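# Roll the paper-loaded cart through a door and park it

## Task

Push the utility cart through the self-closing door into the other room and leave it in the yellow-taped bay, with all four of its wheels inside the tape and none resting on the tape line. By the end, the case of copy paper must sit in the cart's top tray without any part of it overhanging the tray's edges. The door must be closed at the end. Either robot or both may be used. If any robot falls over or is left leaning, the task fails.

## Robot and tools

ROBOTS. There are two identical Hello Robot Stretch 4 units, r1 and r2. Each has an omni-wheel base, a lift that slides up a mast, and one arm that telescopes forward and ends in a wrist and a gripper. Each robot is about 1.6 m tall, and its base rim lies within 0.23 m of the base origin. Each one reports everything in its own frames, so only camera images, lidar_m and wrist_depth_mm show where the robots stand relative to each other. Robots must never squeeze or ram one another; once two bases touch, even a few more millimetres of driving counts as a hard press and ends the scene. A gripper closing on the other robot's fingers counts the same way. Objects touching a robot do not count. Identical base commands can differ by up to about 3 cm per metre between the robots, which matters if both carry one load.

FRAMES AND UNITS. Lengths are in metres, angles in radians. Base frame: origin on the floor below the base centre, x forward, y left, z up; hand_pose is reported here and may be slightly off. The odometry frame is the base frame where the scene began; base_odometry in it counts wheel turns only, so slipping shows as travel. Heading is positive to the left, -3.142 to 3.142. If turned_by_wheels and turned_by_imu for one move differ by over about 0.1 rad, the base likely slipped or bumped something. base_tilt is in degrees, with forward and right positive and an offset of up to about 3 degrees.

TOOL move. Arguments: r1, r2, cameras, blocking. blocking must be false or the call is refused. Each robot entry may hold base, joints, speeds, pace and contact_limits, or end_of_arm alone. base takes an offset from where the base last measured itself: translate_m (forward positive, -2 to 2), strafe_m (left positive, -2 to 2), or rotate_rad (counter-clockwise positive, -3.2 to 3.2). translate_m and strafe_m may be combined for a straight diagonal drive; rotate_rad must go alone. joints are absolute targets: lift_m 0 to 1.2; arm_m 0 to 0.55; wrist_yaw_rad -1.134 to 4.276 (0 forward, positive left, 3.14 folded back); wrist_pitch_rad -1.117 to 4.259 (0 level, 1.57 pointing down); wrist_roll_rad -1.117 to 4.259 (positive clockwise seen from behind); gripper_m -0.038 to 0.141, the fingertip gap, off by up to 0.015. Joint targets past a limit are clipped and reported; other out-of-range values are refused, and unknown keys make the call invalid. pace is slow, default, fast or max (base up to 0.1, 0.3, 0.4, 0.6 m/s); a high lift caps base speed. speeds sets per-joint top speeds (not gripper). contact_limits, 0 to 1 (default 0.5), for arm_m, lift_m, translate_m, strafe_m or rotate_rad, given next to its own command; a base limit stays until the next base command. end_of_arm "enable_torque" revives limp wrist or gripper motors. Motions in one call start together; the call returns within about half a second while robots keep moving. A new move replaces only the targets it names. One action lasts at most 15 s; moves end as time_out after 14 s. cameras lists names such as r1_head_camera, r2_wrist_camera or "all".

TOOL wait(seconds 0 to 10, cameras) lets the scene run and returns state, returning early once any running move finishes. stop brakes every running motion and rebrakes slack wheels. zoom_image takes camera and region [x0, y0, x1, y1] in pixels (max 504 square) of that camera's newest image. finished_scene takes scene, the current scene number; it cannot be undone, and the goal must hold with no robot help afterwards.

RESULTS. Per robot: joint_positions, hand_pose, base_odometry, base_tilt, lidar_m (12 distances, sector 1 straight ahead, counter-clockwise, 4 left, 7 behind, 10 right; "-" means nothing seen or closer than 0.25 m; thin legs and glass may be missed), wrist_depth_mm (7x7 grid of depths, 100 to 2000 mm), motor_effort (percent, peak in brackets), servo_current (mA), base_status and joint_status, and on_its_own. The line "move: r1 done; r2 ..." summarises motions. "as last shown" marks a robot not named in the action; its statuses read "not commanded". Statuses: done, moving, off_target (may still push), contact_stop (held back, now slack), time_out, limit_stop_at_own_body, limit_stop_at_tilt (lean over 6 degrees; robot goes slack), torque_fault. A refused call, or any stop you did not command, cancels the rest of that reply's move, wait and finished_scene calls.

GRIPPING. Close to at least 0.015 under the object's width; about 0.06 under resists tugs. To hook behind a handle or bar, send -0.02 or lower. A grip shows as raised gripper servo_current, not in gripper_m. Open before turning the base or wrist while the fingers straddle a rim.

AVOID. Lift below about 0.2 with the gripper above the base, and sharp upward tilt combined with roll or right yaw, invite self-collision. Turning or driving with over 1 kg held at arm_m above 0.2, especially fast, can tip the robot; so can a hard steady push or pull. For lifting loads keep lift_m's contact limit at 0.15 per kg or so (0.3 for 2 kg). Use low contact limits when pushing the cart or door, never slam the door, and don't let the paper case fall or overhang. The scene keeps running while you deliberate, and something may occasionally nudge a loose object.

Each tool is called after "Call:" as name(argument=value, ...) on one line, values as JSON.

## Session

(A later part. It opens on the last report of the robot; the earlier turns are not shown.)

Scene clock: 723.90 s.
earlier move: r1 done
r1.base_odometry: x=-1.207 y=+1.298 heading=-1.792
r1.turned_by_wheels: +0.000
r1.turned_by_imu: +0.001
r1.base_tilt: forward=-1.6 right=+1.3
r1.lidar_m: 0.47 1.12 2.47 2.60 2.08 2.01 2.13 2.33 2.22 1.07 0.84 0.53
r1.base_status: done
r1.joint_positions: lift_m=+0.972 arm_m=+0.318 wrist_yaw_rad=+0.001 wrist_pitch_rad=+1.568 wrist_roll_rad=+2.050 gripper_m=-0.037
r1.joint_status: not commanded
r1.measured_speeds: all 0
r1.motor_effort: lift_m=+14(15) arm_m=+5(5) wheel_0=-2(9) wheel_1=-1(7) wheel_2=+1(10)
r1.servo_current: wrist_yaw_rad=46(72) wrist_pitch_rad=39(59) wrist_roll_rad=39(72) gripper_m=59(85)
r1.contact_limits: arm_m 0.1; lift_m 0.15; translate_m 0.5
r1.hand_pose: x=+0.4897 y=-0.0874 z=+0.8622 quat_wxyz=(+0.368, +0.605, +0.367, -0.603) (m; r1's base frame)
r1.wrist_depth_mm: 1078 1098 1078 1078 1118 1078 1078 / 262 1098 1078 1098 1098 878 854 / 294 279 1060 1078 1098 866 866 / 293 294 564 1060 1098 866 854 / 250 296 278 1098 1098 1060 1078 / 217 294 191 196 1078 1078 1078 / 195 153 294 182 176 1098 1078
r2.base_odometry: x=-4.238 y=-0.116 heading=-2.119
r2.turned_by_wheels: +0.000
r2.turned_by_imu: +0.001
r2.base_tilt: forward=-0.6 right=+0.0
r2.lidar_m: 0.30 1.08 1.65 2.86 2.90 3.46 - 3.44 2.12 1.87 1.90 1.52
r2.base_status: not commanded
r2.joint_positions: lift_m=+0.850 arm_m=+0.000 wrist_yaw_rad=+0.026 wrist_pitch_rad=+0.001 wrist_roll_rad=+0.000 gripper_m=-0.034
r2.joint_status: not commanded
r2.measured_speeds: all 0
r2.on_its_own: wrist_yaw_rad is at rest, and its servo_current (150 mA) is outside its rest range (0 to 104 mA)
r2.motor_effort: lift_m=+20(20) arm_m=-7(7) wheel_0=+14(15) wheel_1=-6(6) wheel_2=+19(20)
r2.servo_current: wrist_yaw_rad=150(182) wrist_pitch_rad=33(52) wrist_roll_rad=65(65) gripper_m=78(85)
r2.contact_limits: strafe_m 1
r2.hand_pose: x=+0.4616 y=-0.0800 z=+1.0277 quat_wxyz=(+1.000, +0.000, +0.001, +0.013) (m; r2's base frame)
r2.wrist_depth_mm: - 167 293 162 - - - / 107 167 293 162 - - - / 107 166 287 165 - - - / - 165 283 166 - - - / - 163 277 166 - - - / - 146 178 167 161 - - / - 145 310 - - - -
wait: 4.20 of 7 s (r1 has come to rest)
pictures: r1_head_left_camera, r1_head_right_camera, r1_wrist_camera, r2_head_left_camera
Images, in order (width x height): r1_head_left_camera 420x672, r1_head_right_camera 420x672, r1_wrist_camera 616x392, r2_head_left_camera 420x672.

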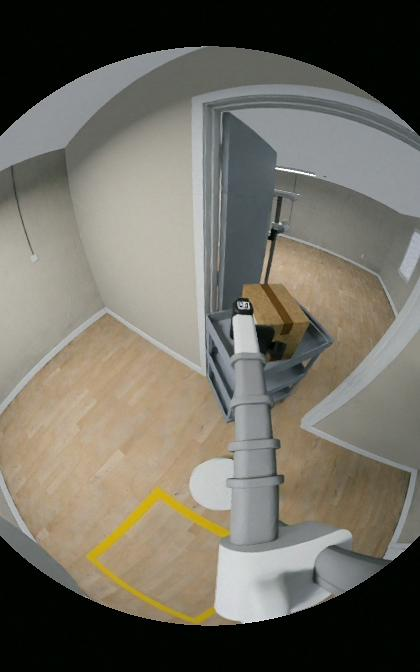

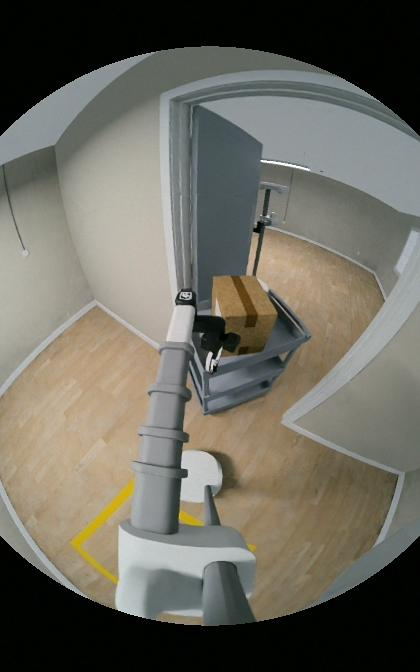

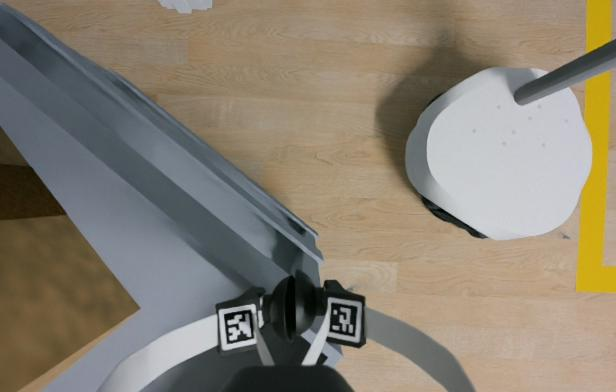

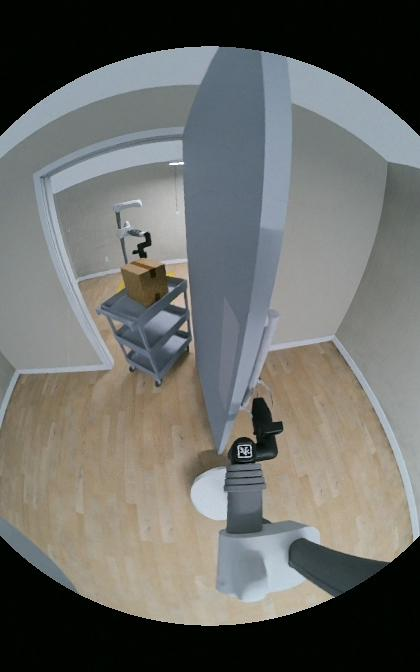

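Call:
move(r1={"joints":{"gripper_m":0.05,"lift_m":1.06}}, blocking=false)

Call:
wait(seconds=1.2)

Call:
move(r1={"base":{"rotate_rad":-0.6},"joints":{"arm_m":0.08,"wrist_roll_rad":2.35}}, blocking=false)

Call:
wait(seconds=2)

Call:
move(r1={"base":{"strafe_m":0.38,"translate_m":0.046}}, blocking=false)

Call:
wait(seconds=3.5)

Call:
move(r1={"joints":{"arm_m":0.318},"contact_limits":{"arm_m":0.1}}, blocking=false)

Call:
wait(seconds=2, cameras=["r1_head_left_camera","r1_wrist_camera","r1_head_camera"])

Scene clock: 739.57 s.
move: r1 moving
r1.base_odometry: x=-1.207 y=+1.298 heading=-1.792
r1.turned_by_wheels: +0.000
r1.turned_by_imu: +0.000
r1.base_tilt: forward=-1.6 right=+1.2
r1.lidar_m: 0.47 1.12 2.49 2.60 2.08 2.00 2.10 2.32 2.23 1.05 0.84 0.53
r1.base_status: not commanded
r1.joint_positions: lift_m=+1.010 arm_m=+0.318 wrist_yaw_rad=+0.001 wrist_pitch_rad=+1.568 wrist_roll_rad=+2.050 gripper_m=-0.012
r1.joint_status: lift_m moving; gripper_m moving
r1.measured_speeds: translate_m=+0.000 strafe_m=+0.000 rotate_rad=+0.000 lift_m=+0.146 arm_m=+0.000 wrist_yaw_rad=+0.000 wrist_pitch_rad=+0.000 wrist_roll_rad=+0.000
r1.motor_effort: lift_m=+25(26) arm_m=+5(5) wheel_0=-3(3) wheel_1=-1(1) wheel_2=+1(1)
r1.servo_current: wrist_yaw_rad=39(52) wrist_pitch_rad=39(46) wrist_roll_rad=26(59) gripper_m=72(78)
r1.contact_limits: arm_m 0.1; translate_m 0.5
r1.hand_pose: x=+0.4897 y=-0.0874 z=+0.8994 quat_wxyz=(+0.368, +0.605, +0.367, -0.603) (m; r1's base frame)
r1.wrist_depth_mm: 585 1098 1118 1098 1118 1118 1118 / 293 1118 1118 1118 1118 1118 904 / 322 291 1098 1118 1098 904 891 / 289 322 317 1118 1138 904 891 / 248 320 312 640 1118 1098 1118 / 214 319 322 192 1098 1098 1118 / 201 322 184 179 153 1098 1098
r2.base_odometry: x=-4.238 y=-0.116 heading=-2.119
r2.turned_by_wheels: +0.000
r2.turned_by_imu: +0.000
r2.base_tilt: forward=-0.6 right=+0.0
r2.lidar_m: 0.29 1.06 1.67 2.87 2.87 3.47 - 3.41 2.09 1.88 1.89 1.51
r2.base_status: not commanded
r2.joint_positions: lift_m=+0.850 arm_m=+0.000 wrist_yaw_rad=+0.026 wrist_pitch_rad=+0.001 wrist_roll_rad=+0.000 gripper_m=-0.034
r2.joint_status: not commanded
r2.measured_speeds: all 0
r2.motor_effort: lift_m=+20(20) arm_m=-7(7) wheel_0=+14(14) wheel_1=-6(6) wheel_2=+19(20)
r2.servo_current: wrist_yaw_rad=176(176) wrist_pitch_rad=46(46) wrist_roll_rad=52(59) gripper_m=72(85)
r2.contact_limits: strafe_m 1
r2.hand_pose: x=+0.4616 y=-0.0800 z=+1.0277 quat_wxyz=(+1.000, +0.000, +0.001, +0.013) (m; r2's base frame)
r2.wrist_depth_mm: - 167 294 161 - - - / 107 167 291 162 - - - / 107 167 286 165 - - - / - 165 283 166 - - - / - 162 276 166 - - - / - 145 179 167 160 - - / - 145 310 - - - -
pictures: none

Scene clock: 740.63 s.
earlier move: r1 done
r1.base_odometry: x=-1.207 y=+1.298 heading=-1.792
r1.turned_by_wheels: +0.000
r1.turned_by_imu: +0.000
r1.base_tilt: forward=-1.6 right=+1.3
r1.lidar_m: 0.47 1.09 2.47 2.61 2.08 2.01 2.14 2.31 2.23 1.07 0.85 0.51
r1.base_status: not commanded
r1.joint_positions: lift_m=+1.060 arm_m=+0.318 wrist_yaw_rad=+0.001 wrist_pitch_rad=+1.568 wrist_roll_rad=+2.050 gripper_m=+0.050
r1.joint_status: all done
r1.measured_speeds: all 0
r1.motor_effort: lift_m=+24(26) arm_m=+5(5) wheel_0=-2(3) wheel_1=-1(2) wheel_2=+1(1)
r1.servo_current: wrist_yaw_rad=52(78) wrist_pitch_rad=39(46) wrist_roll_rad=46(65) gripper_m=46(85)
r1.contact_limits: arm_m 0.1; translate_m 0.5
r1.hand_pose: x=+0.4897 y=-0.0874 z=+0.9494 quat_wxyz=(+0.368, +0.605, +0.367, -0.603) (m; r1's base frame)
r1.wrist_depth_mm: 668 1160 1160 1138 1160 1138 1182 / 377 1160 1160 1160 1182 1182 1138 / 345 370 1138 1160 1160 976 960 / 287 375 355 1160 1182 946 1160 / 246 349 375 1160 1160 1160 1160 / 214 306 195 375 191 1160 1182 / 196 375 377 144 1160 1160 1182
r2.base_odometry: x=-4.238 y=-0.116 heading=-2.119
r2.turned_by_wheels: +0.000
r2.turned_by_imu: +0.000
r2.base_tilt: forward=-0.6 right=+0.0
r2.lidar_m: 0.31 1.09 1.67 2.87 2.89 3.47 - 3.44 2.13 1.87 1.89 1.49
r2.base_status: not commanded
r2.joint_positions: lift_m=+0.850 arm_m=+0.000 wrist_yaw_rad=+0.026 wrist_pitch_rad=+0.001 wrist_roll_rad=+0.000 gripper_m=-0.034
r2.joint_status: not commanded
r2.measured_speeds: all 0
r2.on_its_own: wrist_yaw_rad is at rest, and its servo_current (156 mA) is outside its rest range (0 to 104 mA)
r2.motor_effort: lift_m=+20(20) arm_m=-7(7) wheel_0=+14(14) wheel_1=-6(6) wheel_2=+19(20)
r2.servo_current: wrist_yaw_rad=156(176) wrist_pitch_rad=39(46) wrist_roll_rad=52(65) gripper_m=78(85)
r2.contact_limits: strafe_m 1
r2.hand_pose: x=+0.4616 y=-0.0800 z=+1.0277 quat_wxyz=(+1.000, +0.000, +0.001, +0.013) (m; r2's base frame)
r2.wrist_depth_mm: - 167 294 161 - - - / 107 167 290 162 - - - / 107 166 287 165 - - - / - 165 283 166 - - - / - 163 276 166 - - - / - 146 179 167 160 - - / - 145 310 - - - -
wait: 1.07 of 1.2 s (r1 has come to rest)
pictures: none

Scene clock: 741.13 s.
move: r1 moving
r1.base_odometry: x=-1.207 y=+1.298 heading=-1.972
r1.turned_by_wheels: -0.179
r1.turned_by_imu: -0.180
r1.base_tilt: forward=-1.6 right=+1.3
r1.lidar_m: 0.47 0.72 1.94 2.51 2.24 2.03 2.05 2.45 2.24 1.30 0.85 0.64
r1.base_status: rotate_rad moving
r1.joint_positions: lift_m=+1.060 arm_m=+0.267 wrist_yaw_rad=+0.001 wrist_pitch_rad=+1.568 wrist_roll_rad=+2.347 gripper_m=+0.050
r1.joint_status: arm_m moving; wrist_roll_rad moving
r1.measured_speeds: translate_m=+0.001 strafe_m=+0.000 rotate_rad=-0.694 lift_m=+0.000 arm_m=-0.195 wrist_yaw_rad=+0.000 wrist_pitch_rad=+0.000 wrist_roll_rad=+0.051
r1.motor_effort: lift_m=+24(24) arm_m=-6(6) wheel_0=+7(8) wheel_1=+6(8) wheel_2=+6(7)
r1.servo_current: wrist_yaw_rad=39(65) wrist_pitch_rad=39(46) wrist_roll_rad=33(91) gripper_m=39(46)
r1.hand_pose: x=+0.4390 y=-0.0874 z=+0.9494 quat_wxyz=(+0.274, +0.653, +0.273, -0.651) (m; r1's base frame)
r1.wrist_depth_mm: - 1160 1138 1182 1138 1138 1138 / 842 1182 1182 1160 960 946 1160 / 1160 1182 1160 1205 946 960 1182 / 1160 1138 1160 1160 1160 1160 1160 / - - - 1160 1160 1182 1160 / 343 355 193 580 190 1160 1160 / 345 304 329 143 1160 1160 1160
r2.base_odometry: x=-4.238 y=-0.116 heading=-2.119
r2.turned_by_wheels: +0.000
r2.turned_by_imu: +0.000
r2.base_tilt: forward=-0.6 right=+0.0
r2.lidar_m: 0.30 1.07 1.65 2.86 2.89 3.50 - 3.46 2.11 1.88 1.90 1.51
r2.base_status: not commanded
r2.joint_positions: lift_m=+0.850 arm_m=+0.000 wrist_yaw_rad=+0.026 wrist_pitch_rad=+0.001 wrist_roll_rad=+0.000 gripper_m=-0.034
r2.joint_status: not commanded
r2.measured_speeds: all 0
r2.motor_effort: lift_m=+20(20) arm_m=-7(7) wheel_0=+14(14) wheel_1=-6(7) wheel_2=+19(20)
r2.servo_current: wrist_yaw_rad=176(176) wrist_pitch_rad=33(46) wrist_roll_rad=52(59) gripper_m=72(78)
r2.contact_limits: strafe_m 1
r2.hand_pose: x=+0.4616 y=-0.0800 z=+1.0277 quat_wxyz=(+1.000, +0.000, +0.001, +0.013) (m; r2's base frame)
r2.wrist_depth_mm: - 167 294 161 - - - / 107 167 291 162 - - - / 107 167 287 165 - - - / - 165 283 165 - - - / - 163 277 166 - - - / - 146 179 167 160 - - / - 145 309 - - - -
pictures: none

Scene clock: 742.47 s.
earlier move: r1 done
r1.base_odometry: x=-1.207 y=+1.298 heading=-2.392
r1.turned_by_wheels: -0.420
r1.turned_by_imu: -0.423
r1.base_tilt: forward=-1.6 right=+1.3
r1.lidar_m: 0.55 0.47 1.03 2.48 2.57 2.14 2.01 2.10 2.36 2.23 1.11 0.82
r1.base_status: done
r1.joint_positions: lift_m=+1.060 arm_m=+0.080 wrist_yaw_rad=+0.001 wrist_pitch_rad=+1.568 wrist_roll_rad=+2.348 gripper_m=+0.050
r1.joint_status: all done
r1.measured_speeds: all 0
r1.motor_effort: lift_m=+24(24) arm_m=-5(8) wheel_0=+1(9) wheel_1=+1(8) wheel_2=+2(7)
r1.servo_current: wrist_yaw_rad=39(72) wrist_pitch_rad=39(52) wrist_roll_rad=39(91) gripper_m=39(46)
r1.hand_pose: x=+0.2518 y=-0.0874 z=+0.9494 quat_wxyz=(+0.274, +0.653, +0.273, -0.651) (m; r1's base frame)
r1.wrist_depth_mm: 1160 1160 1138 1160 1160 452 1182 / 1160 1160 1182 1160 1160 1160 1182 / 1160 1138 1160 1160 960 1182 1182 / 1160 1160 1138 1182 960 1160 1160 / 1060 1138 1160 1160 976 1160 1160 / - 1182 195 1160 190 1160 1182 / 1160 1182 1160 143 1182 1160 1160
r2.base_odometry: x=-4.238 y=-0.116 heading=-2.119
r2.turned_by_wheels: +0.000
r2.turned_by_imu: +0.000
r2.base_tilt: forward=-0.7 right=+0.0
r2.lidar_m: 0.29 1.08 1.67 2.85 2.88 3.48 - 3.42 2.13 1.88 1.91 1.51
r2.base_status: not commanded
r2.joint_positions: lift_m=+0.850 arm_m=+0.000 wrist_yaw_rad=+0.026 wrist_pitch_rad=+0.001 wrist_roll_rad=+0.000 gripper_m=-0.034
r2.joint_status: not commanded
r2.measured_speeds: all 0
r2.on_its_own: wrist_yaw_rad is at rest, and its servo_current (163 mA) is outside its rest range (0 to 104 mA)
r2.motor_effort: lift_m=+20(20) arm_m=-7(7) wheel_0=+14(15) wheel_1=-6(7) wheel_2=+19(20)
r2.servo_current: wrist_yaw_rad=163(176) wrist_pitch_rad=39(46) wrist_roll_rad=52(65) gripper_m=72(85)
r2.contact_limits: strafe_m 1
r2.hand_pose: x=+0.4616 y=-0.0800 z=+1.0277 quat_wxyz=(+1.000, +0.000, +0.001, +0.013) (m; r2's base frame)
r2.wrist_depth_mm: - 167 294 161 - - - / 108 167 291 162 - - - / 107 166 286 165 - - - / - 165 282 166 - - - / - 163 276 166 - - - / - 146 179 167 161 - - / - 145 310 - - - -
wait: 1.33 of 2 s (r1 has come to rest)
pictures: none

Scene clock: 742.97 s.
move: r1 moving
r1.base_odometry: x=-1.187 y=+1.270 heading=-2.392
r1.turned_by_wheels: +0.000
r1.turned_by_imu: +0.000
r1.base_tilt: forward=-1.6 right=+1.3
r1.lidar_m: 0.53 0.45 1.05 2.43 2.50 2.14 2.03 2.10 2.39 2.26 1.15 0.86
r1.base_status: translate_m moving; strafe_m moving
r1.joint_positions: lift_m=+1.060 arm_m=+0.080 wrist_yaw_rad=+0.001 wrist_pitch_rad=+1.568 wrist_roll_rad=+2.348 gripper_m=+0.050
r1.joint_status: not commanded
r1.measured_speeds: translate_m=+0.016 strafe_m=+0.131 rotate_rad=-0.006 lift_m=+0.000 arm_m=+0.000 wrist_yaw_rad=+0.000 wrist_pitch_rad=+0.000 wrist_roll_rad=+0.000
r1.motor_effort: lift_m=+24(24) arm_m=-4(5) wheel_0=-7(9) wheel_1=+9(11) wheel_2=-2(3)
r1.servo_current: wrist_yaw_rad=39(72) wrist_pitch_rad=46(46) wrist_roll_rad=46(59) gripper_m=46(46)
r1.hand_pose: x=+0.2518 y=-0.0874 z=+0.9494 quat_wxyz=(+0.274, +0.653, +0.273, -0.651) (m; r1's base frame)
r1.wrist_depth_mm: 1160 1182 1182 1160 1182 455 1160 / 1160 1182 1182 1160 1138 1182 1160 / 1160 1138 1182 1160 946 1160 1160 / 1182 1160 1160 1182 946 1160 1160 / 1078 1160 1160 1138 976 1160 1138 / 991 1138 194 1160 191 1160 1160 / 1160 1182 1160 155 1160 1160 1160
r2.base_odometry: x=-4.238 y=-0.116 heading=-2.119
r2.turned_by_wheels: +0.000
r2.turned_by_imu: +0.000
r2.base_tilt: forward=-0.6 right=+0.0
r2.lidar_m: 0.31 1.08 1.67 2.86 2.89 3.47 - 3.44 2.13 1.90 1.89 1.51
r2.base_status: not commanded
r2.joint_positions: lift_m=+0.850 arm_m=+0.000 wrist_yaw_rad=+0.026 wrist_pitch_rad=+0.001 wrist_roll_rad=+0.000 gripper_m=-0.034
r2.joint_status: not commanded
r2.measured_speeds: all 0
r2.motor_effort: lift_m=+20(20) arm_m=-7(7) wheel_0=+14(14) wheel_1=-6(6) wheel_2=+19(20)
r2.servo_current: wrist_yaw_rad=163(169) wrist_pitch_rad=46(46) wrist_roll_rad=52(52) gripper_m=72(78)
r2.contact_limits: strafe_m 1
r2.hand_pose: x=+0.4616 y=-0.0800 z=+1.0277 quat_wxyz=(+1.000, +0.000, +0.001, +0.013) (m; r2's base frame)
r2.wrist_depth_mm: - 167 294 162 - - - / 108 167 291 162 - - - / 107 166 287 165 - - - / - 165 283 166 - - - / - 162 276 166 - - - / - 146 179 167 160 - - / - 145 310 - - - -
pictures: none

Scene clock: 745.13 s.
earlier move: r1 done
r1.base_odometry: x=-0.982 y=+0.988 heading=-2.392
r1.turned_by_wheels: +0.000
r1.turned_by_imu: +0.002
r1.base_tilt: forward=-1.6 right=+1.2
r1.lidar_m: 0.41 0.60 0.96 2.10 2.16 2.21 2.08 2.16 2.76 2.60 1.02 0.39
r1.base_status: done
r1.joint_positions: lift_m=+1.060 arm_m=+0.080 wrist_yaw_rad=+0.001 wrist_pitch_rad=+1.568 wrist_roll_rad=+2.348 gripper_m=+0.050
r1.joint_status: not commanded
r1.measured_speeds: all 0
r1.motor_effort: lift_m=+24(24) arm_m=-4(5) wheel_0=-2(11) wheel_1=+0(11) wheel_2=-2(4)
r1.servo_current: wrist_yaw_rad=52(72) wrist_pitch_rad=39(46) wrist_roll_rad=59(65) gripper_m=39(52)
r1.hand_pose: x=+0.2518 y=-0.0874 z=+0.9494 quat_wxyz=(+0.274, +0.653, +0.273, -0.651) (m; r1's base frame)
r1.wrist_depth_mm: 1160 1182 1138 1205 1182 459 1160 / 1182 1160 1160 1160 1160 1160 1229 / 1160 1138 1182 1160 960 1160 1182 / 1160 1160 1160 1182 960 1182 1182 / 1160 1182 1160 1138 976 1160 1182 / - 382 194 1182 190 1182 1182 / 338 304 - 154 1182 1160 1182
r2.base_odometry: x=-4.238 y=-0.116 heading=-2.119
r2.turned_by_wheels: +0.000
r2.turned_by_imu: +0.000
r2.base_tilt: forward=-0.6 right=+0.1
r2.lidar_m: 0.29 1.07 1.68 2.88 2.88 3.48 - 3.40 2.12 1.88 1.89 1.49
r2.base_status: not commanded
r2.joint_positions: lift_m=+0.850 arm_m=+0.000 wrist_yaw_rad=+0.026 wrist_pitch_rad=+0.001 wrist_roll_rad=+0.000 gripper_m=-0.034
r2.joint_status: not commanded
r2.measured_speeds: all 0
r2.on_its_own: wrist_yaw_rad is at rest, and its servo_current (156 mA) is outside its rest range (0 to 104 mA)
r2.motor_effort: lift_m=+20(20) arm_m=-7(7) wheel_0=+14(14) wheel_1=-6(6) wheel_2=+19(20)
r2.servo_current: wrist_yaw_rad=156(176) wrist_pitch_rad=39(46) wrist_roll_rad=46(59) gripper_m=72(85)
r2.contact_limits: strafe_m 1
r2.hand_pose: x=+0.4616 y=-0.0800 z=+1.0277 quat_wxyz=(+1.000, +0.000, +0.001, +0.013) (m; r2's base frame)
r2.wrist_depth_mm: - 167 294 161 - - - / 107 167 291 162 - - - / 107 166 286 165 - - - / - 165 283 166 - - - / - 162 276 165 - - - / - 146 179 167 160 - - / - 145 312 - - - -
wait: 2.17 of 3.5 s (r1 has come to rest)
pictures: none

Scene clock: 745.63 s.
move: r1 moving
r1.base_odometry: x=-0.982 y=+0.988 heading=-2.392
r1.turned_by_wheels: +0.000
r1.turned_by_imu: +0.000
r1.base_tilt: forward=-1.6 right=+1.3
r1.lidar_m: 0.41 0.58 0.95 2.11 2.18 2.21 2.08 2.19 2.74 2.59 1.04 0.38
r1.base_status: not commanded
r1.joint_positions: lift_m=+1.060 arm_m=+0.131 wrist_yaw_rad=+0.001 wrist_pitch_rad=+1.568 wrist_roll_rad=+2.348 gripper_m=+0.050
r1.joint_status: arm_m moving
r1.measured_speeds: translate_m=+0.000 strafe_m=+0.000 rotate_rad=+0.000 lift_m=+0.000 arm_m=+0.195 wrist_yaw_rad=+0.000 wrist_pitch_rad=+0.000 wrist_roll_rad=+0.000
r1.motor_effort: lift_m=+24(24) arm_m=+4(6) wheel_0=+0(1) wheel_1=+0(1) wheel_2=-3(3)
r1.servo_current: wrist_yaw_rad=52(59) wrist_pitch_rad=46(46) wrist_roll_rad=39(59) gripper_m=39(46)
r1.contact_limits: arm_m 0.1
r1.hand_pose: x=+0.3025 y=-0.0874 z=+0.9494 quat_wxyz=(+0.274, +0.653, +0.273, -0.651) (m; r1's base frame)
r1.wrist_depth_mm: 1160 1160 1138 1182 1182 539 1160 / 1182 1160 1182 1160 976 1182 1182 / 1160 1160 1160 1160 946 1160 1160 / 1160 1160 1160 1160 960 1160 1160 / 1160 1138 1160 1160 1160 1160 1160 / 345 357 195 1182 190 1182 1182 / 373 377 322 154 1160 1160 1160
r2.base_odometry: x=-4.238 y=-0.116 heading=-2.119
r2.turned_by_wheels: +0.000
r2.turned_by_imu: +0.000
r2.base_tilt: forward=-0.6 right=+0.0
r2.lidar_m: 0.30 1.06 1.65 2.87 2.90 3.49 - 3.42 2.14 1.85 1.89 1.50
r2.base_status: not commanded
r2.joint_positions: lift_m=+0.850 arm_m=+0.000 wrist_yaw_rad=+0.026 wrist_pitch_rad=+0.001 wrist_roll_rad=+0.000 gripper_m=-0.034
r2.joint_status: not commanded
r2.measured_speeds: all 0
r2.motor_effort: lift_m=+20(20) arm_m=-7(7) wheel_0=+14(14) wheel_1=-5(6) wheel_2=+19(20)
r2.servo_current: wrist_yaw_rad=163(169) wrist_pitch_rad=39(46) wrist_roll_rad=39(59) gripper_m=78(85)
r2.contact_limits: strafe_m 1
r2.hand_pose: x=+0.4616 y=-0.0800 z=+1.0277 quat_wxyz=(+1.000, +0.000, +0.001, +0.013) (m; r2's base frame)
r2.wrist_depth_mm: - 167 296 161 - - - / 107 167 291 161 - - - / 108 167 287 166 - - - / - 165 283 165 - - - / - 163 276 166 - - - / - 146 178 167 160 - - / - 145 310 - - - -
pictures: none

Scene clock: 746.97 s.
earlier move: r1 done
r1.base_odometry: x=-0.982 y=+0.988 heading=-2.392
r1.turned_by_wheels: +0.000
r1.turned_by_imu: +0.000
r1.base_tilt: forward=-1.6 right=+1.3
r1.lidar_m: 0.39 0.60 0.97 2.11 2.16 2.19 2.08 2.18 2.74 2.61 1.02 0.38
r1.base_status: not commanded
r1.joint_positions: lift_m=+1.060 arm_m=+0.318 wrist_yaw_rad=+0.001 wrist_pitch_rad=+1.568 wrist_roll_rad=+2.348 gripper_m=+0.050
r1.joint_status: all done
r1.measured_speeds: all 0
r1.motor_effort: lift_m=+24(24) arm_m=+5(6) wheel_0=-1(1) wheel_1=+0(1) wheel_2=-2(3)
r1.servo_current: wrist_yaw_rad=33(65) wrist_pitch_rad=39(52) wrist_roll_rad=46(65) gripper_m=33(52)
r1.contact_limits: arm_m 0.1
r1.hand_pose: x=+0.4897 y=-0.0874 z=+0.9494 quat_wxyz=(+0.274, +0.653, +0.273, -0.651) (m; r1's base frame)
r1.wrist_depth_mm: 1160 1205 1160 1205 1182 1138 1160 / 1160 1160 1118 1182 976 946 1160 / 1160 1182 1160 377 960 946 1182 / 377 377 377 377 1160 1160 1160 / 325 340 375 377 1160 1160 1182 / 170 175 195 375 190 1160 1182 / 114 138 235 143 325 1160 1138
r2.base_odometry: x=-4.238 y=-0.116 heading=-2.119
r2.turned_by_wheels: +0.000
r2.turned_by_imu: +0.000
r2.base_tilt: forward=-0.7 right=+0.0
r2.lidar_m: 0.31 1.09 1.68 2.88 2.87 3.48 - 3.46 2.12 1.91 1.89 1.50
r2.base_status: not commanded
r2.joint_positions: lift_m=+0.850 arm_m=+0.000 wrist_yaw_rad=+0.026 wrist_pitch_rad=+0.001 wrist_roll_rad=+0.000 gripper_m=-0.034
r2.joint_status: not commanded
r2.measured_speeds: all 0
r2.on_its_own: wrist_yaw_rad is at rest, and its servo_current (163 mA) is outside its rest range (0 to 104 mA)
r2.motor_effort: lift_m=+20(20) arm_m=-7(7) wheel_0=+14(14) wheel_1=-6(6) wheel_2=+19(20)
r2.servo_current: wrist_yaw_rad=163(169) wrist_pitch_rad=33(46) wrist_roll_rad=39(59) gripper_m=78(85)
r2.contact_limits: strafe_m 1
r2.hand_pose: x=+0.4616 y=-0.0800 z=+1.0277 quat_wxyz=(+1.000, +0.000, +0.001, +0.013) (m; r2's base frame)
r2.wrist_depth_mm: - 167 293 161 - - - / 107 167 291 162 - - - / 107 166 286 165 - - - / - 165 282 165 - - - / - 163 276 167 - - - / - 146 178 167 160 - - / - 145 309 - - - -
wait: 1.33 of 2 s (r1 has come to rest)
pictures: r1_head_camera, r1_head_left_camera, r1_wrist_camera
Images, in order (width x height): r1_head_camera 420x560, r1_head_left_camera 420x672, r1_wrist_camera 616x392.

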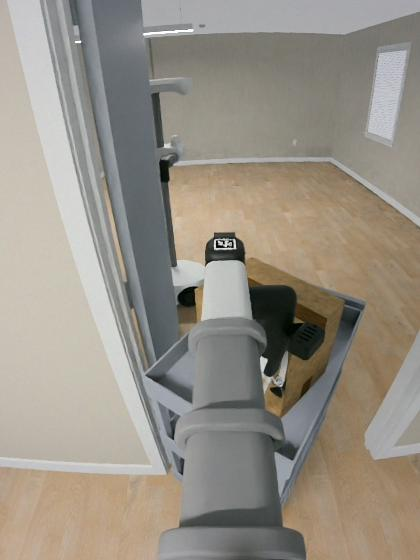

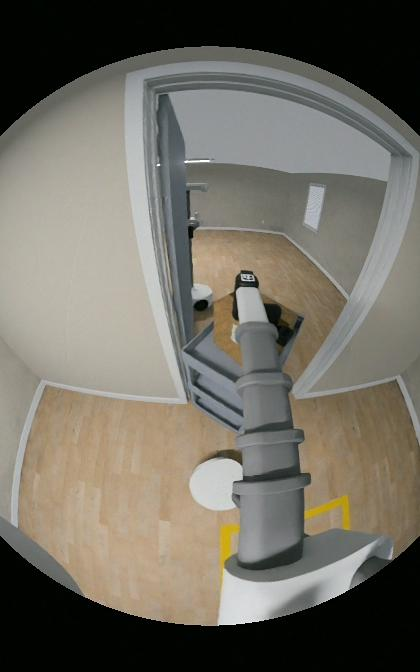

